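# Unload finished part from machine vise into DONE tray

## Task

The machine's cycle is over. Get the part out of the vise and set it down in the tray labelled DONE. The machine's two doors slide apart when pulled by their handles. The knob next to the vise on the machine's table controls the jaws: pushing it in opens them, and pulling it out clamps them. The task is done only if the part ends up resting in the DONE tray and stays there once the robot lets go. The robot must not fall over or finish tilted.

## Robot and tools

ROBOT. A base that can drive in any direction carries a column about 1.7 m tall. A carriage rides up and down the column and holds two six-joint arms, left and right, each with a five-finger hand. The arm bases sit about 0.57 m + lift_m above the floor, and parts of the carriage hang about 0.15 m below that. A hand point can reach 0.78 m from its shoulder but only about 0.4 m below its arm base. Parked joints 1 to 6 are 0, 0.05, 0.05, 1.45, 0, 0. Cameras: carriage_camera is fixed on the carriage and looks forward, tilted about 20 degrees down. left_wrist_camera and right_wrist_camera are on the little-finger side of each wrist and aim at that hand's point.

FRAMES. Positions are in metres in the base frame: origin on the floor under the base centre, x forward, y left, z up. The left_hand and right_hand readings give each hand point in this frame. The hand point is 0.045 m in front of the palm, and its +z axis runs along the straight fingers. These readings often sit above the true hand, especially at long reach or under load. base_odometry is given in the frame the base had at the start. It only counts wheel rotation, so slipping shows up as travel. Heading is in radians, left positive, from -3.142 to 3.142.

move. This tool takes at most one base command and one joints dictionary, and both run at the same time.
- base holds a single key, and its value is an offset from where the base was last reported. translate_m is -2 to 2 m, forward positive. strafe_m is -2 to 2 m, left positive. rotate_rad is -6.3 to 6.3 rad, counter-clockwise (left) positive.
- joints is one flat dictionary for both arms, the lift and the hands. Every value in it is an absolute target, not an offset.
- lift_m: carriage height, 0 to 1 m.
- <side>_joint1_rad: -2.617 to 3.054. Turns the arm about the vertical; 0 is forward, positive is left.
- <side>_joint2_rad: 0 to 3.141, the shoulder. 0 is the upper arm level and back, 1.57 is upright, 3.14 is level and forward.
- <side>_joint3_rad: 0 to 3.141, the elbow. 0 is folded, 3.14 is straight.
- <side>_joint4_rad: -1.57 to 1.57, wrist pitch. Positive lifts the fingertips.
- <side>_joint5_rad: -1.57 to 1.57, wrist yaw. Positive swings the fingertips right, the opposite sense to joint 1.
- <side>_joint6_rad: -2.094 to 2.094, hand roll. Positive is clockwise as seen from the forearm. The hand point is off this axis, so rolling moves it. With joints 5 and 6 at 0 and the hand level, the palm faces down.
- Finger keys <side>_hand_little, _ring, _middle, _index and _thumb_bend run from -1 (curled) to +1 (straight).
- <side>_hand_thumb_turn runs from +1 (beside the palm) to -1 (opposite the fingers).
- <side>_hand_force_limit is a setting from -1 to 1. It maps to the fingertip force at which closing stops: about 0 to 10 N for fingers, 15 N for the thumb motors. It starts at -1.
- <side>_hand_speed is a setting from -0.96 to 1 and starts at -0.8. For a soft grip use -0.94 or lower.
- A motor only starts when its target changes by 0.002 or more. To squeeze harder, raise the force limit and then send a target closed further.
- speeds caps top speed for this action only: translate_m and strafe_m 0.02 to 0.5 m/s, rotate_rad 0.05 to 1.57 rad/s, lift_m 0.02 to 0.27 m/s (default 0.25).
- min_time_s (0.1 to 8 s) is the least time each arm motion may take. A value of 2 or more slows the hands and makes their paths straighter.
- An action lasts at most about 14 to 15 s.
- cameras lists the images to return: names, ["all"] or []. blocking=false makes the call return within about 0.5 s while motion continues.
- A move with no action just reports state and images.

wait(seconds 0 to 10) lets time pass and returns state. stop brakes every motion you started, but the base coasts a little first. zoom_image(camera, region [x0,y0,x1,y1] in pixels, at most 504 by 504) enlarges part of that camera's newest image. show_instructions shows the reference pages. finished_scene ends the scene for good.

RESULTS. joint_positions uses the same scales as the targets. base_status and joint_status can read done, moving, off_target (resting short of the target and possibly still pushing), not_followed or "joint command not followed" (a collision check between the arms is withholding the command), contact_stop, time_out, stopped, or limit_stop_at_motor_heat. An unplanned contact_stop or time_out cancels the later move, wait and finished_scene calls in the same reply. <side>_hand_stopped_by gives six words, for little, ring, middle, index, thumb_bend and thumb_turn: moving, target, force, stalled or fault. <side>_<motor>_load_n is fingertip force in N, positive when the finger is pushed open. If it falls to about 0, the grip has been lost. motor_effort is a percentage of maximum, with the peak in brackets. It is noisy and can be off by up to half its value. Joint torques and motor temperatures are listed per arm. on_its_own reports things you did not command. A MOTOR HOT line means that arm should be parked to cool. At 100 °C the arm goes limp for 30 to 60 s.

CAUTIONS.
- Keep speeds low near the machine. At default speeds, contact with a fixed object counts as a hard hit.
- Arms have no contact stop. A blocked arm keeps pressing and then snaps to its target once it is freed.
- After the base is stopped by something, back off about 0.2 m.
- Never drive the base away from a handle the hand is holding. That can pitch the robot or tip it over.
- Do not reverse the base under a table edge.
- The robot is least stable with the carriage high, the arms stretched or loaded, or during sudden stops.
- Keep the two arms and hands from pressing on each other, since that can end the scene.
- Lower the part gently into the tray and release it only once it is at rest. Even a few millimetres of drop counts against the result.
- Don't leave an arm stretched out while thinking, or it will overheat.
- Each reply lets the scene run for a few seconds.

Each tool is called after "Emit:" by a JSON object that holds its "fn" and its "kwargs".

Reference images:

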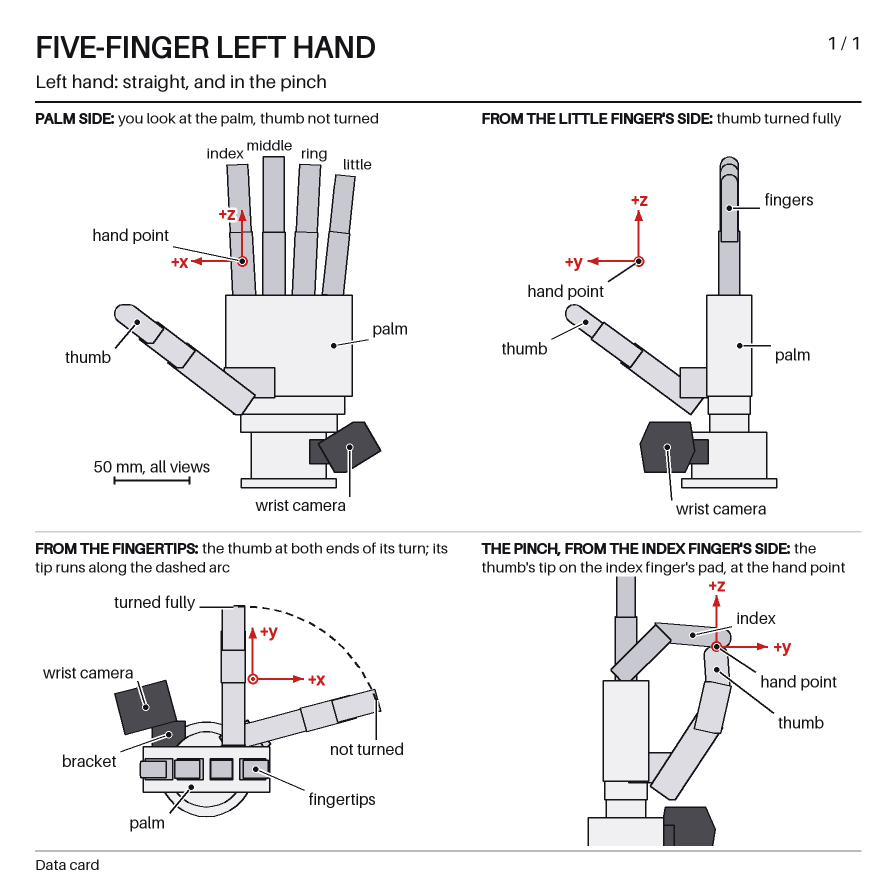

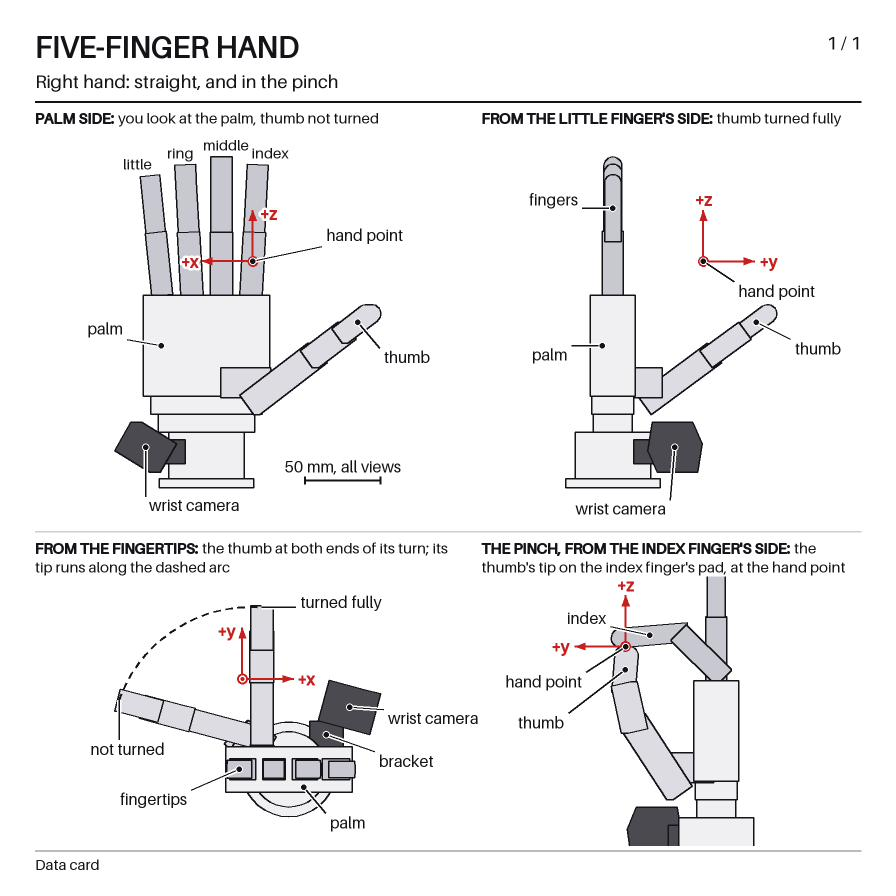

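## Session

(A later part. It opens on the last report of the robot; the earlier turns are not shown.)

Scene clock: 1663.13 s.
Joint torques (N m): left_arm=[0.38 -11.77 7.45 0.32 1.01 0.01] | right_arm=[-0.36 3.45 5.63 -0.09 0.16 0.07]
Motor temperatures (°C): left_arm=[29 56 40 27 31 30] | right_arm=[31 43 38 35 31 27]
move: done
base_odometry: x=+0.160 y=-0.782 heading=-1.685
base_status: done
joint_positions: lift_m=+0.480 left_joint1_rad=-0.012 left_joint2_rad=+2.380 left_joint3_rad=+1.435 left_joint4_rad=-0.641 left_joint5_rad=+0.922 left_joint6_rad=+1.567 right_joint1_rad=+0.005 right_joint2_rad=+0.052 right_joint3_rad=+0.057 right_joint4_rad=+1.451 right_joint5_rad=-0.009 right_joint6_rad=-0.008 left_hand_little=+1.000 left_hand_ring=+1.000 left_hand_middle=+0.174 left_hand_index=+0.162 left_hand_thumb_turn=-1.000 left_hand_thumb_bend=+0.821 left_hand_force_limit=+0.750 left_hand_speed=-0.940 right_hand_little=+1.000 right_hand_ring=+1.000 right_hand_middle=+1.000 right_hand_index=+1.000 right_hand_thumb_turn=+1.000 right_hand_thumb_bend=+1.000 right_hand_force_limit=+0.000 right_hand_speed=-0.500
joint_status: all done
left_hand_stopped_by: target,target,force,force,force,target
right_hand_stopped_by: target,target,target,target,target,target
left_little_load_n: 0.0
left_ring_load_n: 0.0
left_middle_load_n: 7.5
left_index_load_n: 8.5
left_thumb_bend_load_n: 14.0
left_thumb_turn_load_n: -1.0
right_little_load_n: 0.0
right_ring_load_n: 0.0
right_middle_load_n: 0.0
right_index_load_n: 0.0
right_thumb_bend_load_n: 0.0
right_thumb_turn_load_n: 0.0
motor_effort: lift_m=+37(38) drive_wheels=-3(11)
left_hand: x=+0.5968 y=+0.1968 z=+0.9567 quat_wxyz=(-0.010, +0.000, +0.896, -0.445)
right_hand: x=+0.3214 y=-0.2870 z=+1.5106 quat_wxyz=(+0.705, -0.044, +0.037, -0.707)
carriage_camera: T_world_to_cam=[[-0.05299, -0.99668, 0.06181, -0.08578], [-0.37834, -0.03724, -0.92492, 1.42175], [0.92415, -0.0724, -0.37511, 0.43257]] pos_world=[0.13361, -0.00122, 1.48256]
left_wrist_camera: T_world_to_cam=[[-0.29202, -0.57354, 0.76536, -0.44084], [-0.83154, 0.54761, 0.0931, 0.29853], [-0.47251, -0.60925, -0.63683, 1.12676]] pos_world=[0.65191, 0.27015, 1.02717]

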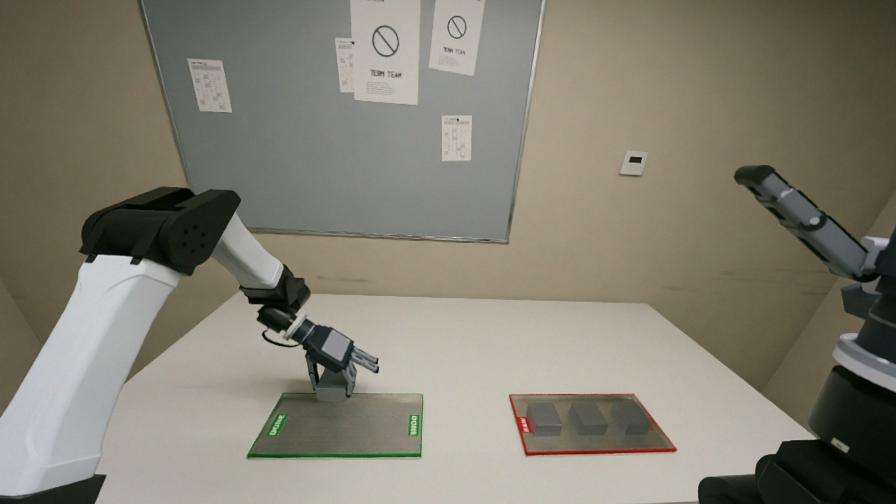

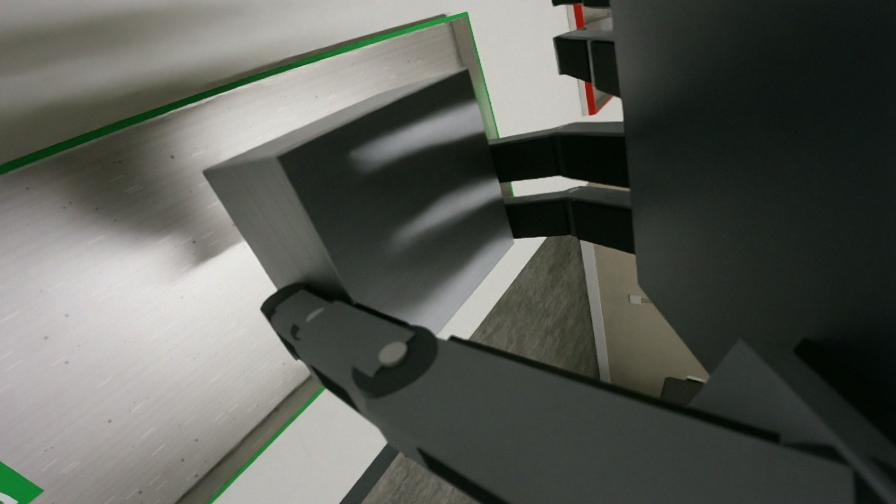

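Emit:
{"fn": "move", "kwargs": {"joints": {"lift_m": 0.425, "left_joint5_rad": 1.02}, "speeds": {"lift_m": 0.04}, "cameras": ["carriage_camera", "left_wrist_camera"]}}

Emit:
{"fn": "zoom_image", "kwargs": {"camera": "carriage_camera", "region": [240, 330, 440, 480]}}

Scene clock: 1691.07 s.
Joint torques (N m): left_arm=[0.35 -11.86 7.34 0.32 1.07 0.02] | right_arm=[-0.34 3.48 5.74 -0.08 0.16 0.07]
Motor temperatures (°C): left_arm=[29 61 43 27 31 30] | right_arm=[31 43 39 35 31 27]
move: off_target
base_odometry: x=+0.160 y=-0.782 heading=-1.685
base_status: not commanded
joint_positions: lift_m=+0.425 left_joint1_rad=-0.012 left_joint2_rad=+2.381 left_joint3_rad=+1.437 left_joint4_rad=-0.642 left_joint5_rad=+0.959 left_joint6_rad=+1.567 right_joint1_rad=+0.005 right_joint2_rad=+0.052 right_joint3_rad=+0.056 right_joint4_rad=+1.451 right_joint5_rad=-0.009 right_joint6_rad=-0.008 left_hand_little=+1.000 left_hand_ring=+1.000 left_hand_middle=+0.174 left_hand_index=+0.162 left_hand_thumb_turn=-1.000 left_hand_thumb_bend=+0.821 left_hand_force_limit=+0.750 left_hand_speed=-0.940 right_hand_little=+1.000 right_hand_ring=+1.000 right_hand_middle=+1.000 right_hand_index=+1.000 right_hand_thumb_turn=+1.000 right_hand_thumb_bend=+1.000 right_hand_force_limit=+0.000 right_hand_speed=-0.500
joint_status: left_joint5_rad off_target (ended at +0.959, target +1.020); the others done
left_hand_stopped_by: target,target,force,force,force,target
right_hand_stopped_by: target,target,target,target,target,target
left_little_load_n: 0.0
left_ring_load_n: 0.0
left_middle_load_n: 7.0
left_index_load_n: 8.5
left_thumb_bend_load_n: 14.0
left_thumb_turn_load_n: -1.0
right_little_load_n: 0.0
right_ring_load_n: 0.0
right_middle_load_n: 0.0
right_index_load_n: 0.0
right_thumb_bend_load_n: 0.0
right_thumb_turn_load_n: 0.0
motor_effort: lift_m=+36(36) drive_wheels=-3(3)
left_hand: x=+0.5970 y=+0.1907 z=+0.9062 quat_wxyz=(-0.010, +0.000, +0.887, -0.461)
right_hand: x=+0.3216 y=-0.2870 z=+1.4555 quat_wxyz=(+0.705, -0.044, +0.038, -0.707)
carriage_camera: T_world_to_cam=[[-0.05299, -0.99668, 0.06181, -0.08239], [-0.37834, -0.03724, -0.92492, 1.37097], [0.92415, -0.0724, -0.37511, 0.41197]] pos_world=[0.13361, -0.00122, 1.42766]
left_wrist_camera: T_world_to_cam=[[-0.29108, -0.54472, 0.78648, -0.4308], [-0.8318, 0.55022, 0.07323, 0.32437], [-0.47263, -0.63289, -0.61325, 1.0742]] pos_world=[0.65211, 0.26671, 0.97382]

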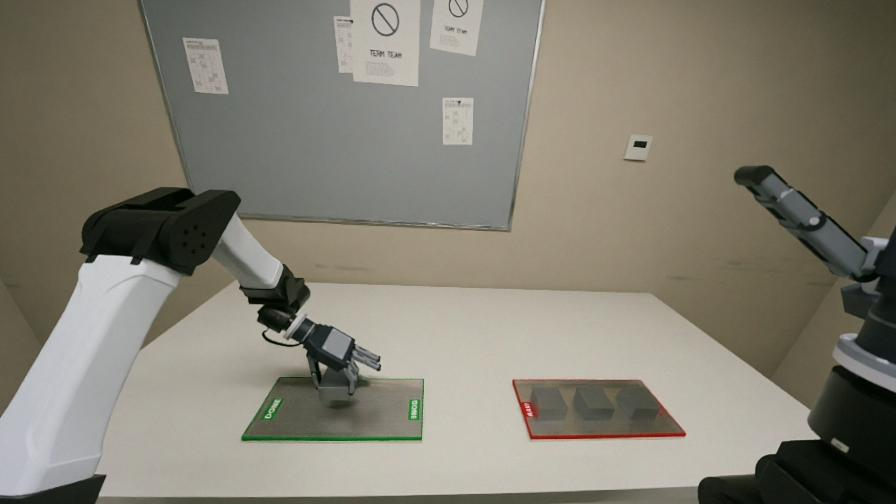

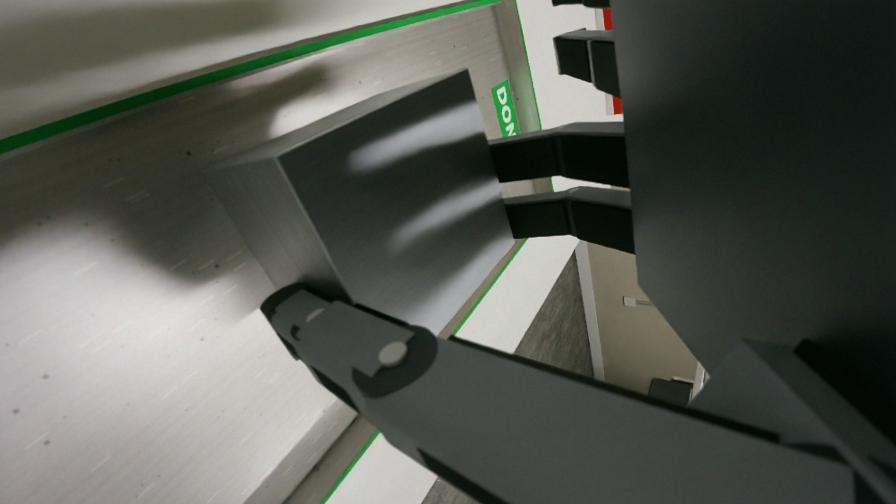

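Scaled by 2.520 from the camera's image (finer frame: 1280x720).

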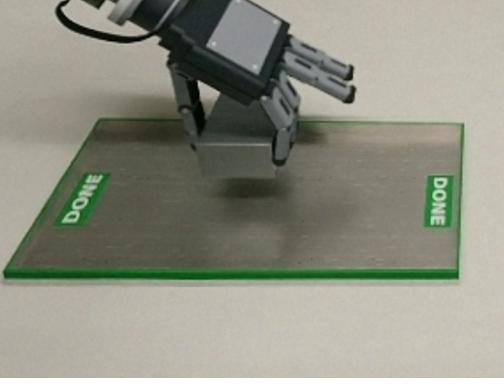

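Emit:
{"fn": "move", "kwargs": {"joints": {"lift_m": 0.413, "left_joint5_rad": 1.0}, "speeds": {"lift_m": 0.02}, "cameras": ["carriage_camera", "left_wrist_camera"]}}

Scene clock: 1705.40 s.
Joint torques (N m): left_arm=[0.31 -11.81 7.36 0.34 0.89 0.01] | right_arm=[-0.35 3.49 5.61 -0.08 0.15 0.08]
Motor temperatures (°C): left_arm=[29 60 43 27 31 30] | right_arm=[31 42 39 35 31 27]
move: off_target
base_odometry: x=+0.160 y=-0.782 heading=-1.685
base_status: not commanded
joint_positions: lift_m=+0.413 left_joint1_rad=-0.012 left_joint2_rad=+2.381 left_joint3_rad=+1.437 left_joint4_rad=-0.643 left_joint5_rad=+0.959 left_joint6_rad=+1.567 right_joint1_rad=+0.005 right_joint2_rad=+0.052 right_joint3_rad=+0.056 right_joint4_rad=+1.451 right_joint5_rad=-0.009 right_joint6_rad=-0.008 left_hand_little=+1.000 left_hand_ring=+1.000 left_hand_middle=+0.174 left_hand_index=+0.162 left_hand_thumb_turn=-1.000 left_hand_thumb_bend=+0.821 left_hand_force_limit=+0.750 left_hand_speed=-0.940 right_hand_little=+1.000 right_hand_ring=+1.000 right_hand_middle=+1.000 right_hand_index=+1.000 right_hand_thumb_turn=+1.000 right_hand_thumb_bend=+1.000 right_hand_force_limit=+0.000 right_hand_speed=-0.500
joint_status: left_joint5_rad off_target (ended at +0.959, target +1.000); the others done
left_hand_stopped_by: target,target,force,force,force,target
right_hand_stopped_by: target,target,target,target,target,target
left_little_load_n: 0.0
left_ring_load_n: 0.0
left_middle_load_n: 7.0
left_index_load_n: 8.5
left_thumb_bend_load_n: 14.0
left_thumb_turn_load_n: -1.0
right_little_load_n: 0.0
right_ring_load_n: 0.0
right_middle_load_n: 0.0
right_index_load_n: 0.0
right_thumb_bend_load_n: 0.0
right_thumb_turn_load_n: 0.0
motor_effort: lift_m=+35(36) drive_wheels=-3(3)
left_hand: x=+0.5967 y=+0.1908 z=+0.8942 quat_wxyz=(-0.011, +0.000, +0.887, -0.461)
right_hand: x=+0.3216 y=-0.2870 z=+1.4435 quat_wxyz=(+0.705, -0.044, +0.038, -0.707)
carriage_camera: T_world_to_cam=[[-0.05299, -0.99668, 0.06181, -0.08165], [-0.37834, -0.03724, -0.92492, 1.35996], [0.92415, -0.0724, -0.37511, 0.40751]] pos_world=[0.13361, -0.00122, 1.41576]
left_wrist_camera: T_world_to_cam=[[-0.29016, -0.54501, 0.78662, -0.42208], [-0.83173, 0.55017, 0.07439, 0.32393], [-0.47332, -0.63267, -0.61294, 1.06684]] pos_world=[0.65191, 0.26671, 0.96183]

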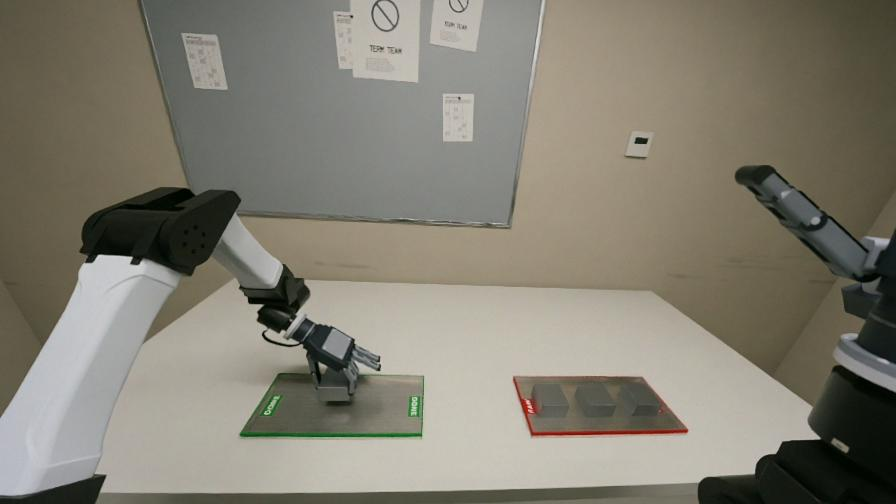

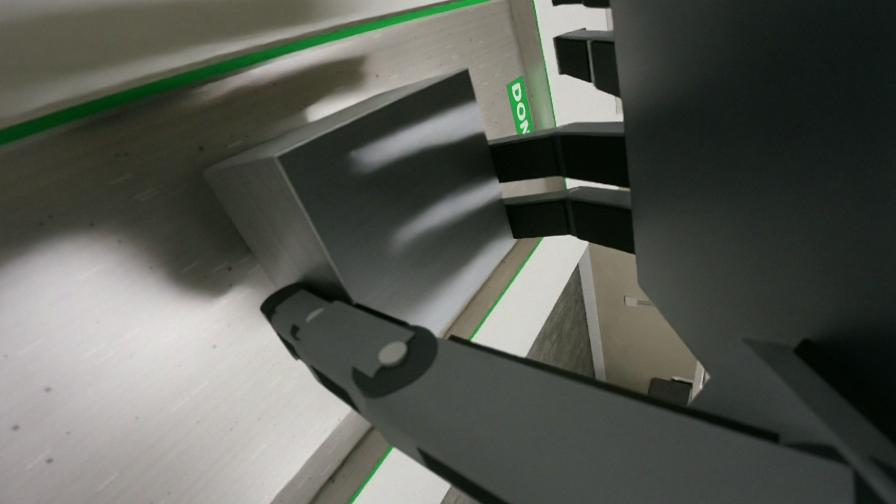

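Emit:
{"fn": "move", "kwargs": {"joints": {"lift_m": 0.405}, "speeds": {"lift_m": 0.02}, "cameras": ["carriage_camera"]}}

Emit:
{"fn": "zoom_image", "kwargs": {"camera": "carriage_camera", "region": [230, 330, 440, 450]}}

Scene clock: 1712.47 s.
Joint torques (N m): left_arm=[0.38 -11.88 7.38 0.34 0.89 0.01] | right_arm=[-0.35 3.52 5.68 -0.08 0.15 0.08]
Motor temperatures (°C): left_arm=[29 60 43 27 31 30] | right_arm=[31 42 40 35 31 27]
move: done
base_odometry: x=+0.160 y=-0.782 heading=-1.685
base_status: not commanded
joint_positions: lift_m=+0.405 left_joint1_rad=-0.012 left_joint2_rad=+2.382 left_joint3_rad=+1.437 left_joint4_rad=-0.644 left_joint5_rad=+0.959 left_joint6_rad=+1.567 right_joint1_rad=+0.005 right_joint2_rad=+0.052 right_joint3_rad=+0.056 right_joint4_rad=+1.451 right_joint5_rad=-0.009 right_joint6_rad=-0.008 left_hand_little=+1.000 left_hand_ring=+1.000 left_hand_middle=+0.174 left_hand_index=+0.162 left_hand_thumb_turn=-1.000 left_hand_thumb_bend=+0.821 left_hand_force_limit=+0.750 left_hand_speed=-0.940 right_hand_little=+1.000 right_hand_ring=+1.000 right_hand_middle=+1.000 right_hand_index=+1.000 right_hand_thumb_turn=+1.000 right_hand_thumb_bend=+1.000 right_hand_force_limit=+0.000 right_hand_speed=-0.500
joint_status: all done
left_hand_stopped_by: target,target,force,force,force,target
right_hand_stopped_by: target,target,target,target,target,target
left_little_load_n: 0.0
left_ring_load_n: 0.0
left_middle_load_n: 7.0
left_index_load_n: 8.5
left_thumb_bend_load_n: 14.0
left_thumb_turn_load_n: -1.0
right_little_load_n: 0.0
right_ring_load_n: 0.0
right_middle_load_n: 0.0
right_index_load_n: 0.0
right_thumb_bend_load_n: 0.0
right_thumb_turn_load_n: 0.0
motor_effort: lift_m=+35(36) drive_wheels=-3(3)
left_hand: x=+0.5964 y=+0.1908 z=+0.8861 quat_wxyz=(-0.012, -0.001, +0.887, -0.461)
right_hand: x=+0.3216 y=-0.2870 z=+1.4355 quat_wxyz=(+0.705, -0.044, +0.038, -0.707)
carriage_camera: T_world_to_cam=[[-0.05299, -0.99668, 0.06181, -0.08116], [-0.37834, -0.03724, -0.92492, 1.35256], [0.92415, -0.0724, -0.37511, 0.40451]] pos_world=[0.13361, -0.00122, 1.40776]

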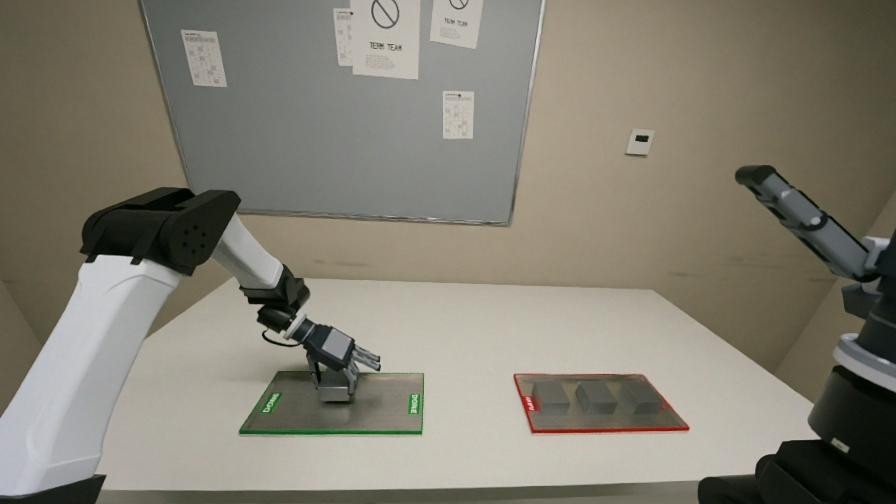

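Scaled by 2.400 from the camera's image (finer frame: 1280x720).

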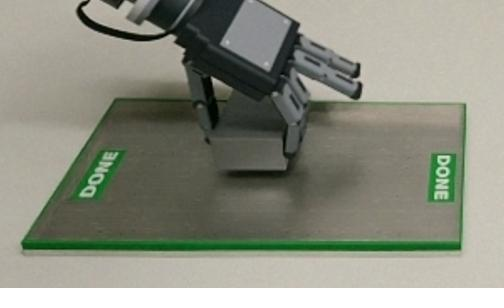

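Emit:
{"fn": "move", "kwargs": {"joints": {"lift_m": 0.400}, "speeds": {"lift_m": 0.02}, "cameras": ["carriage_camera"]}}

Emit:
{"fn": "zoom_image", "kwargs": {"camera": "carriage_camera", "region": [290, 350, 400, 410]}}

Scene clock: 1717.83 s.
Joint torques (N m): left_arm=[0.39 -12 7.34 0.34 0.9 0.02] | right_arm=[-0.35 3.54 5.81 -0.1 0.15 0.07]
Motor temperatures (°C): left_arm=[29 60 43 27 31 30] | right_arm=[31 42 40 35 31 27]
move: done
base_odometry: x=+0.160 y=-0.782 heading=-1.685
base_status: not commanded
joint_positions: lift_m=+0.400 left_joint1_rad=-0.012 left_joint2_rad=+2.383 left_joint3_rad=+1.437 left_joint4_rad=-0.645 left_joint5_rad=+0.958 left_joint6_rad=+1.567 right_joint1_rad=+0.005 right_joint2_rad=+0.052 right_joint3_rad=+0.055 right_joint4_rad=+1.452 right_joint5_rad=-0.009 right_joint6_rad=-0.008 left_hand_little=+1.000 left_hand_ring=+1.000 left_hand_middle=+0.174 left_hand_index=+0.162 left_hand_thumb_turn=-1.000 left_hand_thumb_bend=+0.821 left_hand_force_limit=+0.750 left_hand_speed=-0.940 right_hand_little=+1.000 right_hand_ring=+1.000 right_hand_middle=+1.000 right_hand_index=+1.000 right_hand_thumb_turn=+1.000 right_hand_thumb_bend=+1.000 right_hand_force_limit=+0.000 right_hand_speed=-0.500
joint_status: all done
left_hand_stopped_by: target,target,force,force,force,target
right_hand_stopped_by: target,target,target,target,target,target
left_little_load_n: 0.0
left_ring_load_n: 0.0
left_middle_load_n: 7.0
left_index_load_n: 8.5
left_thumb_bend_load_n: 14.5
left_thumb_turn_load_n: -1.0
right_little_load_n: 0.0
right_ring_load_n: -0.5
right_middle_load_n: 0.5
right_index_load_n: 0.0
right_thumb_bend_load_n: 0.0
right_thumb_turn_load_n: 0.0
motor_effort: lift_m=+36(37) drive_wheels=+2(3)
left_hand: x=+0.5958 y=+0.1910 z=+0.8805 quat_wxyz=(-0.013, -0.001, +0.887, -0.461)
right_hand: x=+0.3215 y=-0.2870 z=+1.4303 quat_wxyz=(+0.705, -0.044, +0.037, -0.707)
carriage_camera: T_world_to_cam=[[-0.05299, -0.99668, 0.06181, -0.08084], [-0.37834, -0.03724, -0.92492, 1.34785], [0.92415, -0.0724, -0.37511, 0.40259]] pos_world=[0.13361, -0.00122, 1.40266]

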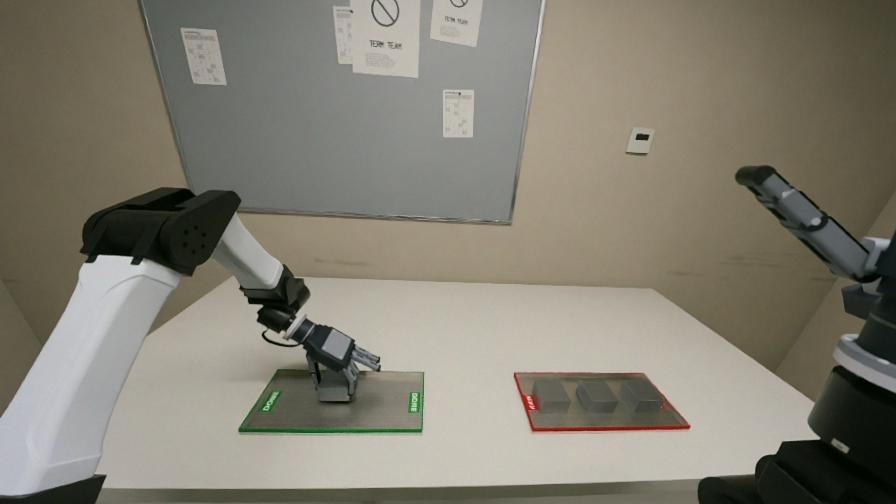

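Scaled by 4.582 from the camera's image (finer frame: 1280x720).

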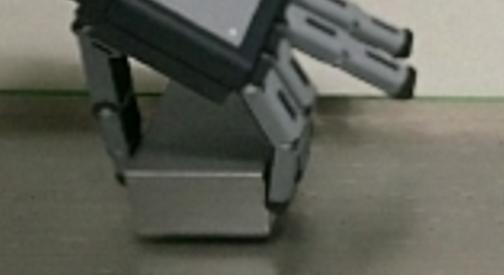

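Emit:
{"fn": "move", "kwargs": {"joints": {"lift_m": 0.3955}, "speeds": {"lift_m": 0.02}, "cameras": ["carriage_camera"]}}

Emit:
{"fn": "zoom_image", "kwargs": {"camera": "carriage_camera", "region": [290, 350, 400, 410]}}

Scene clock: 1723.50 s.
Joint torques (N m): left_arm=[0.34 -11.97 7.35 0.38 0.89 0] | right_arm=[-0.35 3.62 5.76 -0.09 0.16 0.07]
Motor temperatures (°C): left_arm=[29 62 43 27 31 30] | right_arm=[31 42 40 35 31 27]
move: done
base_odometry: x=+0.160 y=-0.782 heading=-1.685
base_status: not commanded
joint_positions: lift_m=+0.396 left_joint1_rad=-0.012 left_joint2_rad=+2.383 left_joint3_rad=+1.437 left_joint4_rad=-0.645 left_joint5_rad=+0.957 left_joint6_rad=+1.567 right_joint1_rad=+0.005 right_joint2_rad=+0.052 right_joint3_rad=+0.055 right_joint4_rad=+1.452 right_joint5_rad=-0.009 right_joint6_rad=-0.008 left_hand_little=+1.000 left_hand_ring=+1.000 left_hand_middle=+0.174 left_hand_index=+0.162 left_hand_thumb_turn=-1.000 left_hand_thumb_bend=+0.821 left_hand_force_limit=+0.750 left_hand_speed=-0.940 right_hand_little=+1.000 right_hand_ring=+1.000 right_hand_middle=+1.000 right_hand_index=+1.000 right_hand_thumb_turn=+1.000 right_hand_thumb_bend=+1.000 right_hand_force_limit=+0.000 right_hand_speed=-0.500
joint_status: all done
left_hand_stopped_by: target,target,force,force,force,target
right_hand_stopped_by: target,target,target,target,target,target
left_little_load_n: 0.0
left_ring_load_n: 0.0
left_middle_load_n: 7.5
left_index_load_n: 8.5
left_thumb_bend_load_n: 14.5
left_thumb_turn_load_n: -1.5
right_little_load_n: 0.0
right_ring_load_n: 0.0
right_middle_load_n: 0.0
right_index_load_n: 0.0
right_thumb_bend_load_n: 0.0
right_thumb_turn_load_n: 0.0
motor_effort: lift_m=+35(35) drive_wheels=+2(3)
left_hand: x=+0.5958 y=+0.1911 z=+0.8760 quat_wxyz=(-0.013, -0.001, +0.888, -0.461)
right_hand: x=+0.3215 y=-0.2870 z=+1.4259 quat_wxyz=(+0.705, -0.044, +0.037, -0.707)
carriage_camera: T_world_to_cam=[[-0.05299, -0.99668, 0.06181, -0.08057], [-0.37834, -0.03724, -0.92492, 1.34378], [0.92415, -0.0724, -0.37511, 0.40094]] pos_world=[0.13361, -0.00122, 1.39826]

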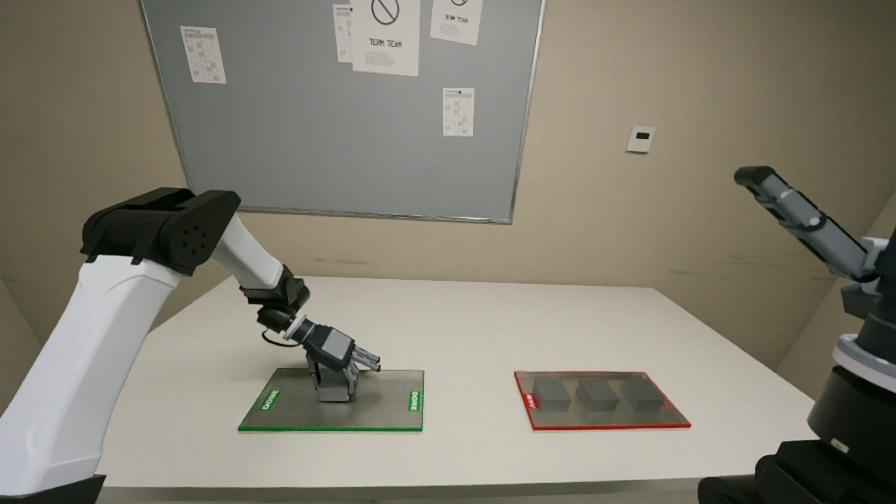

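Scaled by 4.582 from the camera's image (finer frame: 1280x720).

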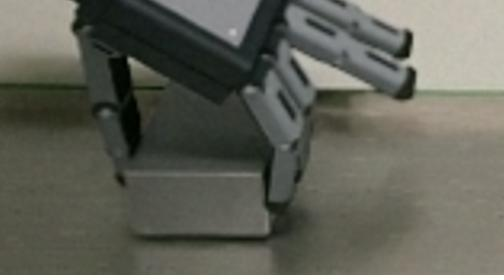

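Emit:
{"fn": "move", "kwargs": {"joints": {"lift_m": 0.391}, "speeds": {"lift_m": 0.02}, "cameras": ["carriage_camera", "left_wrist_camera"]}}

Emit:
{"fn": "zoom_image", "kwargs": {"camera": "carriage_camera", "region": [290, 350, 400, 410]}}

Scene clock: 1731.97 s.
Joint torques (N m): left_arm=[0.39 -11.99 7.34 0.38 0.87 0] | right_arm=[-0.35 3.52 5.76 -0.1 0.16 0.07]
Motor temperatures (°C): left_arm=[29 64 43 27 31 30] | right_arm=[31 42 40 34 31 27]
move: done
base_odometry: x=+0.160 y=-0.782 heading=-1.685
base_status: not commanded
joint_positions: lift_m=+0.391 left_joint1_rad=-0.012 left_joint2_rad=+2.383 left_joint3_rad=+1.437 left_joint4_rad=-0.646 left_joint5_rad=+0.960 left_joint6_rad=+1.567 right_joint1_rad=+0.005 right_joint2_rad=+0.052 right_joint3_rad=+0.055 right_joint4_rad=+1.452 right_joint5_rad=-0.009 right_joint6_rad=-0.008 left_hand_little=+1.000 left_hand_ring=+1.000 left_hand_middle=+0.174 left_hand_index=+0.162 left_hand_thumb_turn=-1.000 left_hand_thumb_bend=+0.821 left_hand_force_limit=+0.750 left_hand_speed=-0.940 right_hand_little=+1.000 right_hand_ring=+1.000 right_hand_middle=+1.000 right_hand_index=+1.000 right_hand_thumb_turn=+1.000 right_hand_thumb_bend=+1.000 right_hand_force_limit=+0.000 right_hand_speed=-0.500
joint_status: all done
left_hand_stopped_by: target,target,force,force,force,target
right_hand_stopped_by: target,target,target,target,target,target
left_little_load_n: 0.0
left_ring_load_n: 0.0
left_middle_load_n: 7.5
left_index_load_n: 8.5
left_thumb_bend_load_n: 14.0
left_thumb_turn_load_n: -1.0
right_little_load_n: 0.0
right_ring_load_n: 0.0
right_middle_load_n: 0.0
right_index_load_n: 0.0
right_thumb_bend_load_n: 0.0
right_thumb_turn_load_n: 0.0
motor_effort: lift_m=+34(35) drive_wheels=+2(3)
left_hand: x=+0.5957 y=+0.1906 z=+0.8719 quat_wxyz=(-0.013, -0.002, +0.887, -0.462)
right_hand: x=+0.3215 y=-0.2870 z=+1.4214 quat_wxyz=(+0.705, -0.044, +0.037, -0.707)
carriage_camera: T_world_to_cam=[[-0.05299, -0.99668, 0.06181, -0.08029], [-0.37834, -0.03724, -0.92492, 1.33962], [0.92415, -0.0724, -0.37511, 0.39926]] pos_world=[0.13361, -0.00122, 1.39376]
left_wrist_camera: T_world_to_cam=[[-0.28654, -0.54385, 0.78875, -0.40915], [-0.83139, 0.55028, 0.07739, 0.32201], [-0.47612, -0.63357, -0.60983, 1.05169]] pos_world=[0.6512, 0.26661, 0.93914]

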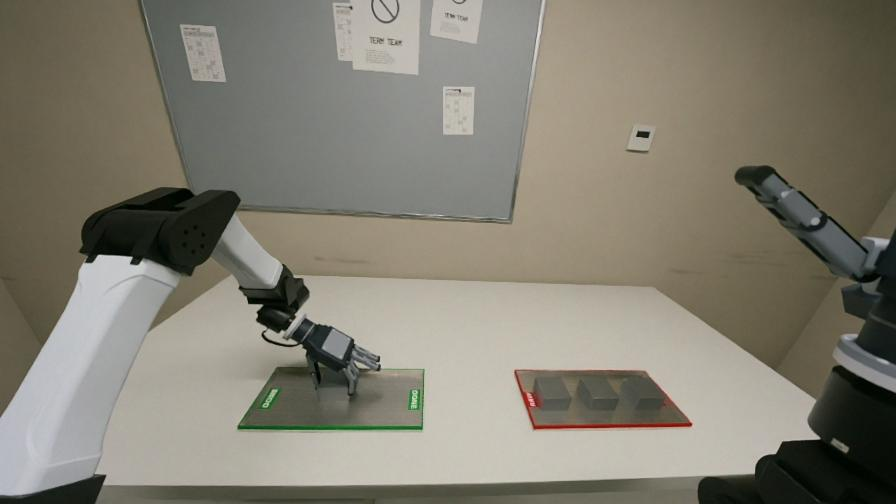

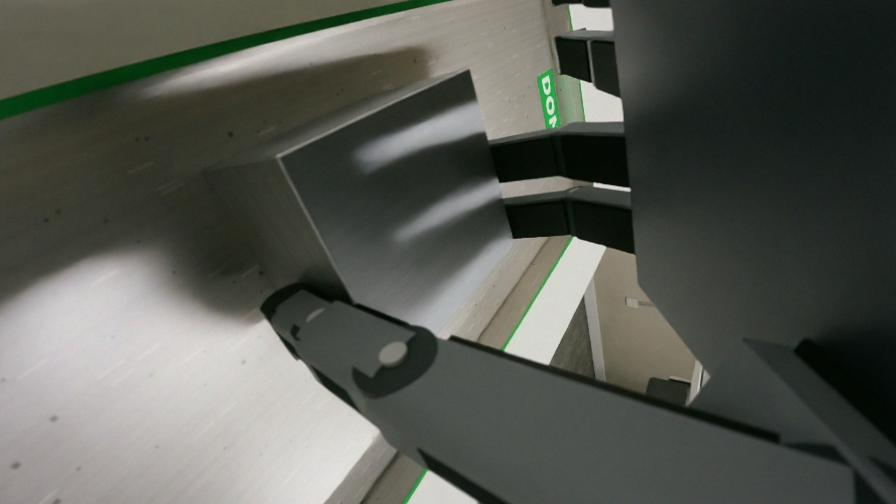

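Scaled by 4.582 from the camera's image (finer frame: 1280x720).

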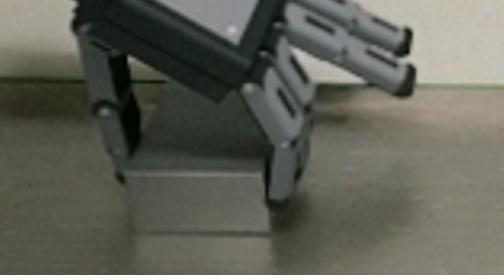

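Emit:
{"fn": "move", "kwargs": {"joints": {"lift_m": 0.388}, "speeds": {"lift_m": 0.02}, "cameras": ["carriage_camera", "left_wrist_camera"]}}

Emit:
{"fn": "zoom_image", "kwargs": {"camera": "left_wrist_camera", "region": [180, 50, 540, 320]}}

Scene clock: 1739.83 s.
Joint torques (N m): left_arm=[0.23 -11.99 6.67 0.53 0.79 0] | right_arm=[-0.34 3.63 5.86 -0.09 0.16 0.07]
Motor temperatures (°C): left_arm=[29 66 43 27 31 30] | right_arm=[31 42 40 34 31 27]
move: done
base_odometry: x=+0.160 y=-0.782 heading=-1.685
base_status: not commanded
joint_positions: lift_m=+0.388 left_joint1_rad=-0.010 left_joint2_rad=+2.383 left_joint3_rad=+1.445 left_joint4_rad=-0.660 left_joint5_rad=+0.968 left_joint6_rad=+1.567 right_joint1_rad=+0.005 right_joint2_rad=+0.051 right_joint3_rad=+0.054 right_joint4_rad=+1.452 right_joint5_rad=-0.009 right_joint6_rad=-0.008 left_hand_little=+1.000 left_hand_ring=+1.000 left_hand_middle=+0.174 left_hand_index=+0.162 left_hand_thumb_turn=-1.000 left_hand_thumb_bend=+0.821 left_hand_force_limit=+0.750 left_hand_speed=-0.940 right_hand_little=+1.000 right_hand_ring=+1.000 right_hand_middle=+1.000 right_hand_index=+1.000 right_hand_thumb_turn=+1.000 right_hand_thumb_bend=+1.000 right_hand_force_limit=+0.000 right_hand_speed=-0.500
joint_status: all done
left_hand_stopped_by: target,target,force,force,force,target
right_hand_stopped_by: target,target,target,target,target,target
left_little_load_n: 0.0
left_ring_load_n: -0.5
left_middle_load_n: 7.0
left_index_load_n: 8.5
left_thumb_bend_load_n: 14.0
left_thumb_turn_load_n: -0.5
right_little_load_n: 0.0
right_ring_load_n: 0.0
right_middle_load_n: 0.0
right_index_load_n: 0.0
right_thumb_bend_load_n: 0.0
right_thumb_turn_load_n: 0.0
motor_effort: lift_m=+34(36) drive_wheels=+2(3)
left_hand: x=+0.5959 y=+0.1900 z=+0.8716 quat_wxyz=(-0.015, -0.004, +0.885, -0.465)
right_hand: x=+0.3216 y=-0.2870 z=+1.4182 quat_wxyz=(+0.705, -0.044, +0.038, -0.707)
carriage_camera: T_world_to_cam=[[-0.05299, -0.99668, 0.06181, -0.08011], [-0.37834, -0.03724, -0.92492, 1.33693], [0.92415, -0.0724, -0.37511, 0.39817]] pos_world=[0.13361, -0.00122, 1.39086]
left_wrist_camera: T_world_to_cam=[[-0.28079, -0.53844, 0.7945, -0.41873], [-0.83208, 0.54913, 0.07807, 0.3225], [-0.47832, -0.63917, -0.60222, 1.04705]] pos_world=[0.6516, 0.26669, 0.93806]

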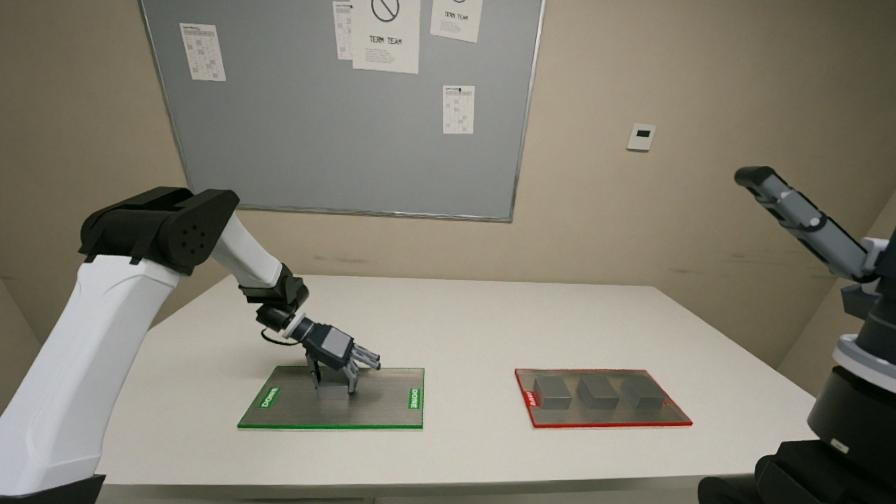

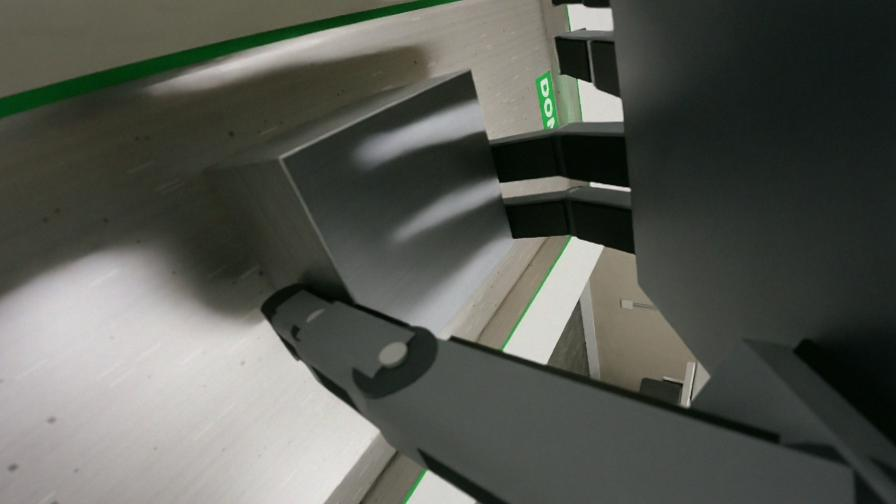

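Scaled by 1.400 from the camera's image (finer frame: 1280x720).

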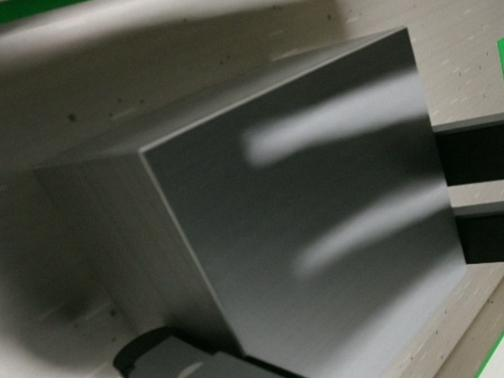

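Emit:
{"fn": "move", "kwargs": {"joints": {"left_hand_speed": -0.9, "left_hand_thumb_bend": 0.86, "left_hand_index": 0.2, "left_hand_middle": 0.21}, "cameras": ["left_wrist_camera"]}}

Scene clock: 1745.70 s.
Joint torques (N m): left_arm=[-0.03 -12 6.65 0.53 0.78 0] | right_arm=[-0.34 3.58 5.87 -0.09 0.16 0.07]
Motor temperatures (°C): left_arm=[29 66 43 27 31 30] | right_arm=[31 42 40 34 31 27]
move: done
base_odometry: x=+0.160 y=-0.782 heading=-1.685
base_status: not commanded
joint_positions: lift_m=+0.388 left_joint1_rad=-0.008 left_joint2_rad=+2.383 left_joint3_rad=+1.445 left_joint4_rad=-0.660 left_joint5_rad=+0.970 left_joint6_rad=+1.567 right_joint1_rad=+0.005 right_joint2_rad=+0.051 right_joint3_rad=+0.054 right_joint4_rad=+1.452 right_joint5_rad=-0.009 right_joint6_rad=-0.008 left_hand_little=+1.000 left_hand_ring=+1.000 left_hand_middle=+0.210 left_hand_index=+0.200 left_hand_thumb_turn=-1.000 left_hand_thumb_bend=+0.861 left_hand_force_limit=+0.750 left_hand_speed=-0.900 right_hand_little=+1.000 right_hand_ring=+1.000 right_hand_middle=+1.000 right_hand_index=+1.000 right_hand_thumb_turn=+1.000 right_hand_thumb_bend=+1.000 right_hand_force_limit=+0.000 right_hand_speed=-0.500
joint_status: all done
left_hand_stopped_by: target,target,target,target,target,target
right_hand_stopped_by: target,target,target,target,target,target
left_little_load_n: 0.0
left_ring_load_n: 0.0
left_middle_load_n: 0.0
left_index_load_n: 1.0
left_thumb_bend_load_n: 1.5
left_thumb_turn_load_n: 0.5
right_little_load_n: 0.0
right_ring_load_n: 0.0
right_middle_load_n: 0.0
right_index_load_n: 0.0
right_thumb_bend_load_n: 0.0
right_thumb_turn_load_n: -0.5
motor_effort: lift_m=+34(34) drive_wheels=+2(2)
left_hand: x=+0.5962 y=+0.1906 z=+0.8719 quat_wxyz=(-0.015, -0.005, +0.885, -0.466)
right_hand: x=+0.3216 y=-0.2870 z=+1.4182 quat_wxyz=(+0.705, -0.044, +0.038, -0.707)
left_wrist_camera: T_world_to_cam=[[-0.27949, -0.53758, 0.79554, -0.42033], [-0.83336, 0.54733, 0.07708, 0.32439], [-0.47686, -0.64143, -0.60097, 1.04608]] pos_world=[0.65169, 0.26748, 0.93806]

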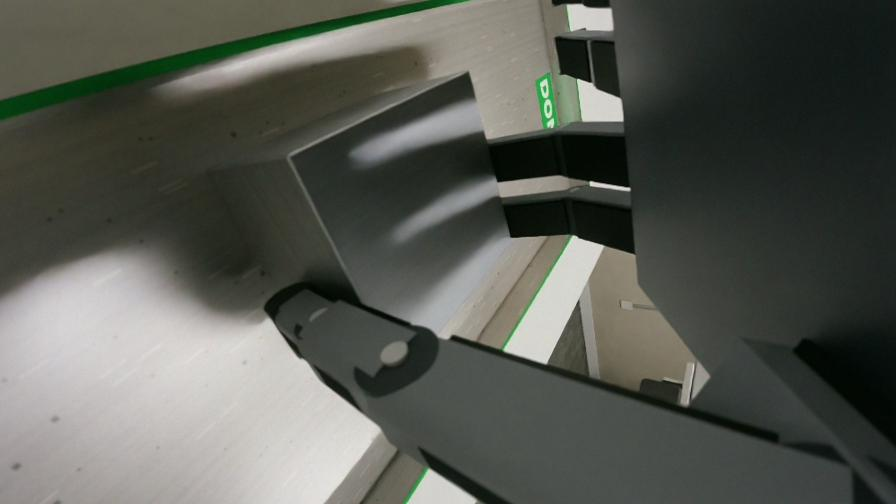

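Emit:
{"fn": "move", "kwargs": {"joints": {"left_hand_speed": -0.85, "left_hand_thumb_bend": 1.0, "left_hand_index": 0.45, "left_hand_middle": 0.45}, "cameras": ["left_wrist_camera"]}}

Scene clock: 1750.97 s.
Joint torques (N m): left_arm=[-0.01 -12.01 6.67 0.53 0.67 0] | right_arm=[-0.34 3.59 5.87 -0.1 0.16 0.07]
Motor temperatures (°C): left_arm=[29 67 43 27 31 30] | right_arm=[31 42 39 34 31 27]
move: done
base_odometry: x=+0.160 y=-0.782 heading=-1.685
base_status: not commanded
joint_positions: lift_m=+0.388 left_joint1_rad=-0.008 left_joint2_rad=+2.383 left_joint3_rad=+1.445 left_joint4_rad=-0.660 left_joint5_rad=+0.983 left_joint6_rad=+1.567 right_joint1_rad=+0.005 right_joint2_rad=+0.051 right_joint3_rad=+0.054 right_joint4_rad=+1.452 right_joint5_rad=-0.009 right_joint6_rad=-0.008 left_hand_little=+1.000 left_hand_ring=+1.000 left_hand_middle=+0.450 left_hand_index=+0.450 left_hand_thumb_turn=-1.000 left_hand_thumb_bend=+1.000 left_hand_force_limit=+0.750 left_hand_speed=-0.850 right_hand_little=+1.000 right_hand_ring=+1.000 right_hand_middle=+1.000 right_hand_index=+1.000 right_hand_thumb_turn=+1.000 right_hand_thumb_bend=+1.000 right_hand_force_limit=+0.000 right_hand_speed=-0.500
joint_status: all done
left_hand_stopped_by: target,target,target,target,target,target
right_hand_stopped_by: target,target,target,target,target,target
left_little_load_n: -0.5
left_ring_load_n: 0.0
left_middle_load_n: 0.0
left_index_load_n: 0.0
left_thumb_bend_load_n: 0.0
left_thumb_turn_load_n: 0.0
right_little_load_n: 0.0
right_ring_load_n: 0.0
right_middle_load_n: 0.0
right_index_load_n: 0.0
right_thumb_bend_load_n: 0.0
right_thumb_turn_load_n: 0.0
motor_effort: lift_m=+34(34) drive_wheels=+2(2)
left_hand: x=+0.5962 y=+0.1885 z=+0.8735 quat_wxyz=(-0.015, -0.005, +0.882, -0.472)
right_hand: x=+0.3216 y=-0.2870 z=+1.4182 quat_wxyz=(+0.705, -0.044, +0.038, -0.707)
left_wrist_camera: T_world_to_cam=[[-0.27924, -0.52735, 0.80245, -0.4309], [-0.83356, 0.54797, 0.07005, 0.33156], [-0.47666, -0.64933, -0.5926, 1.03982]] pos_world=[0.65169, 0.26627, 0.93874]

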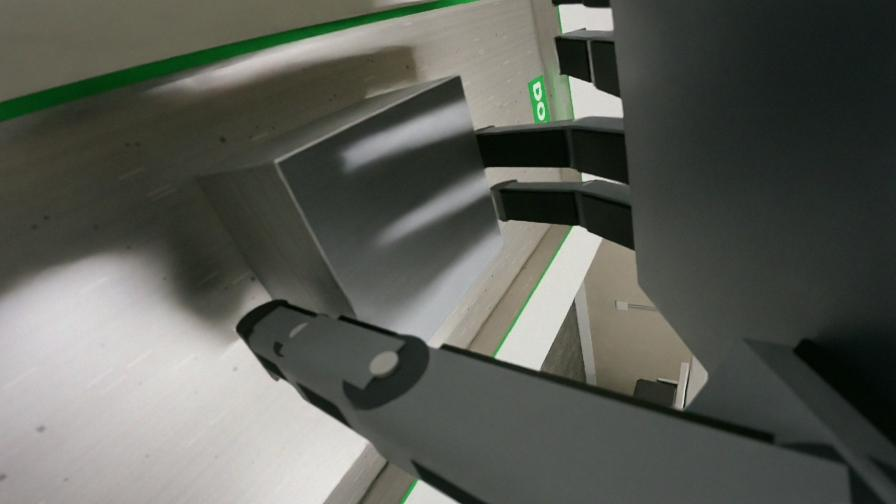

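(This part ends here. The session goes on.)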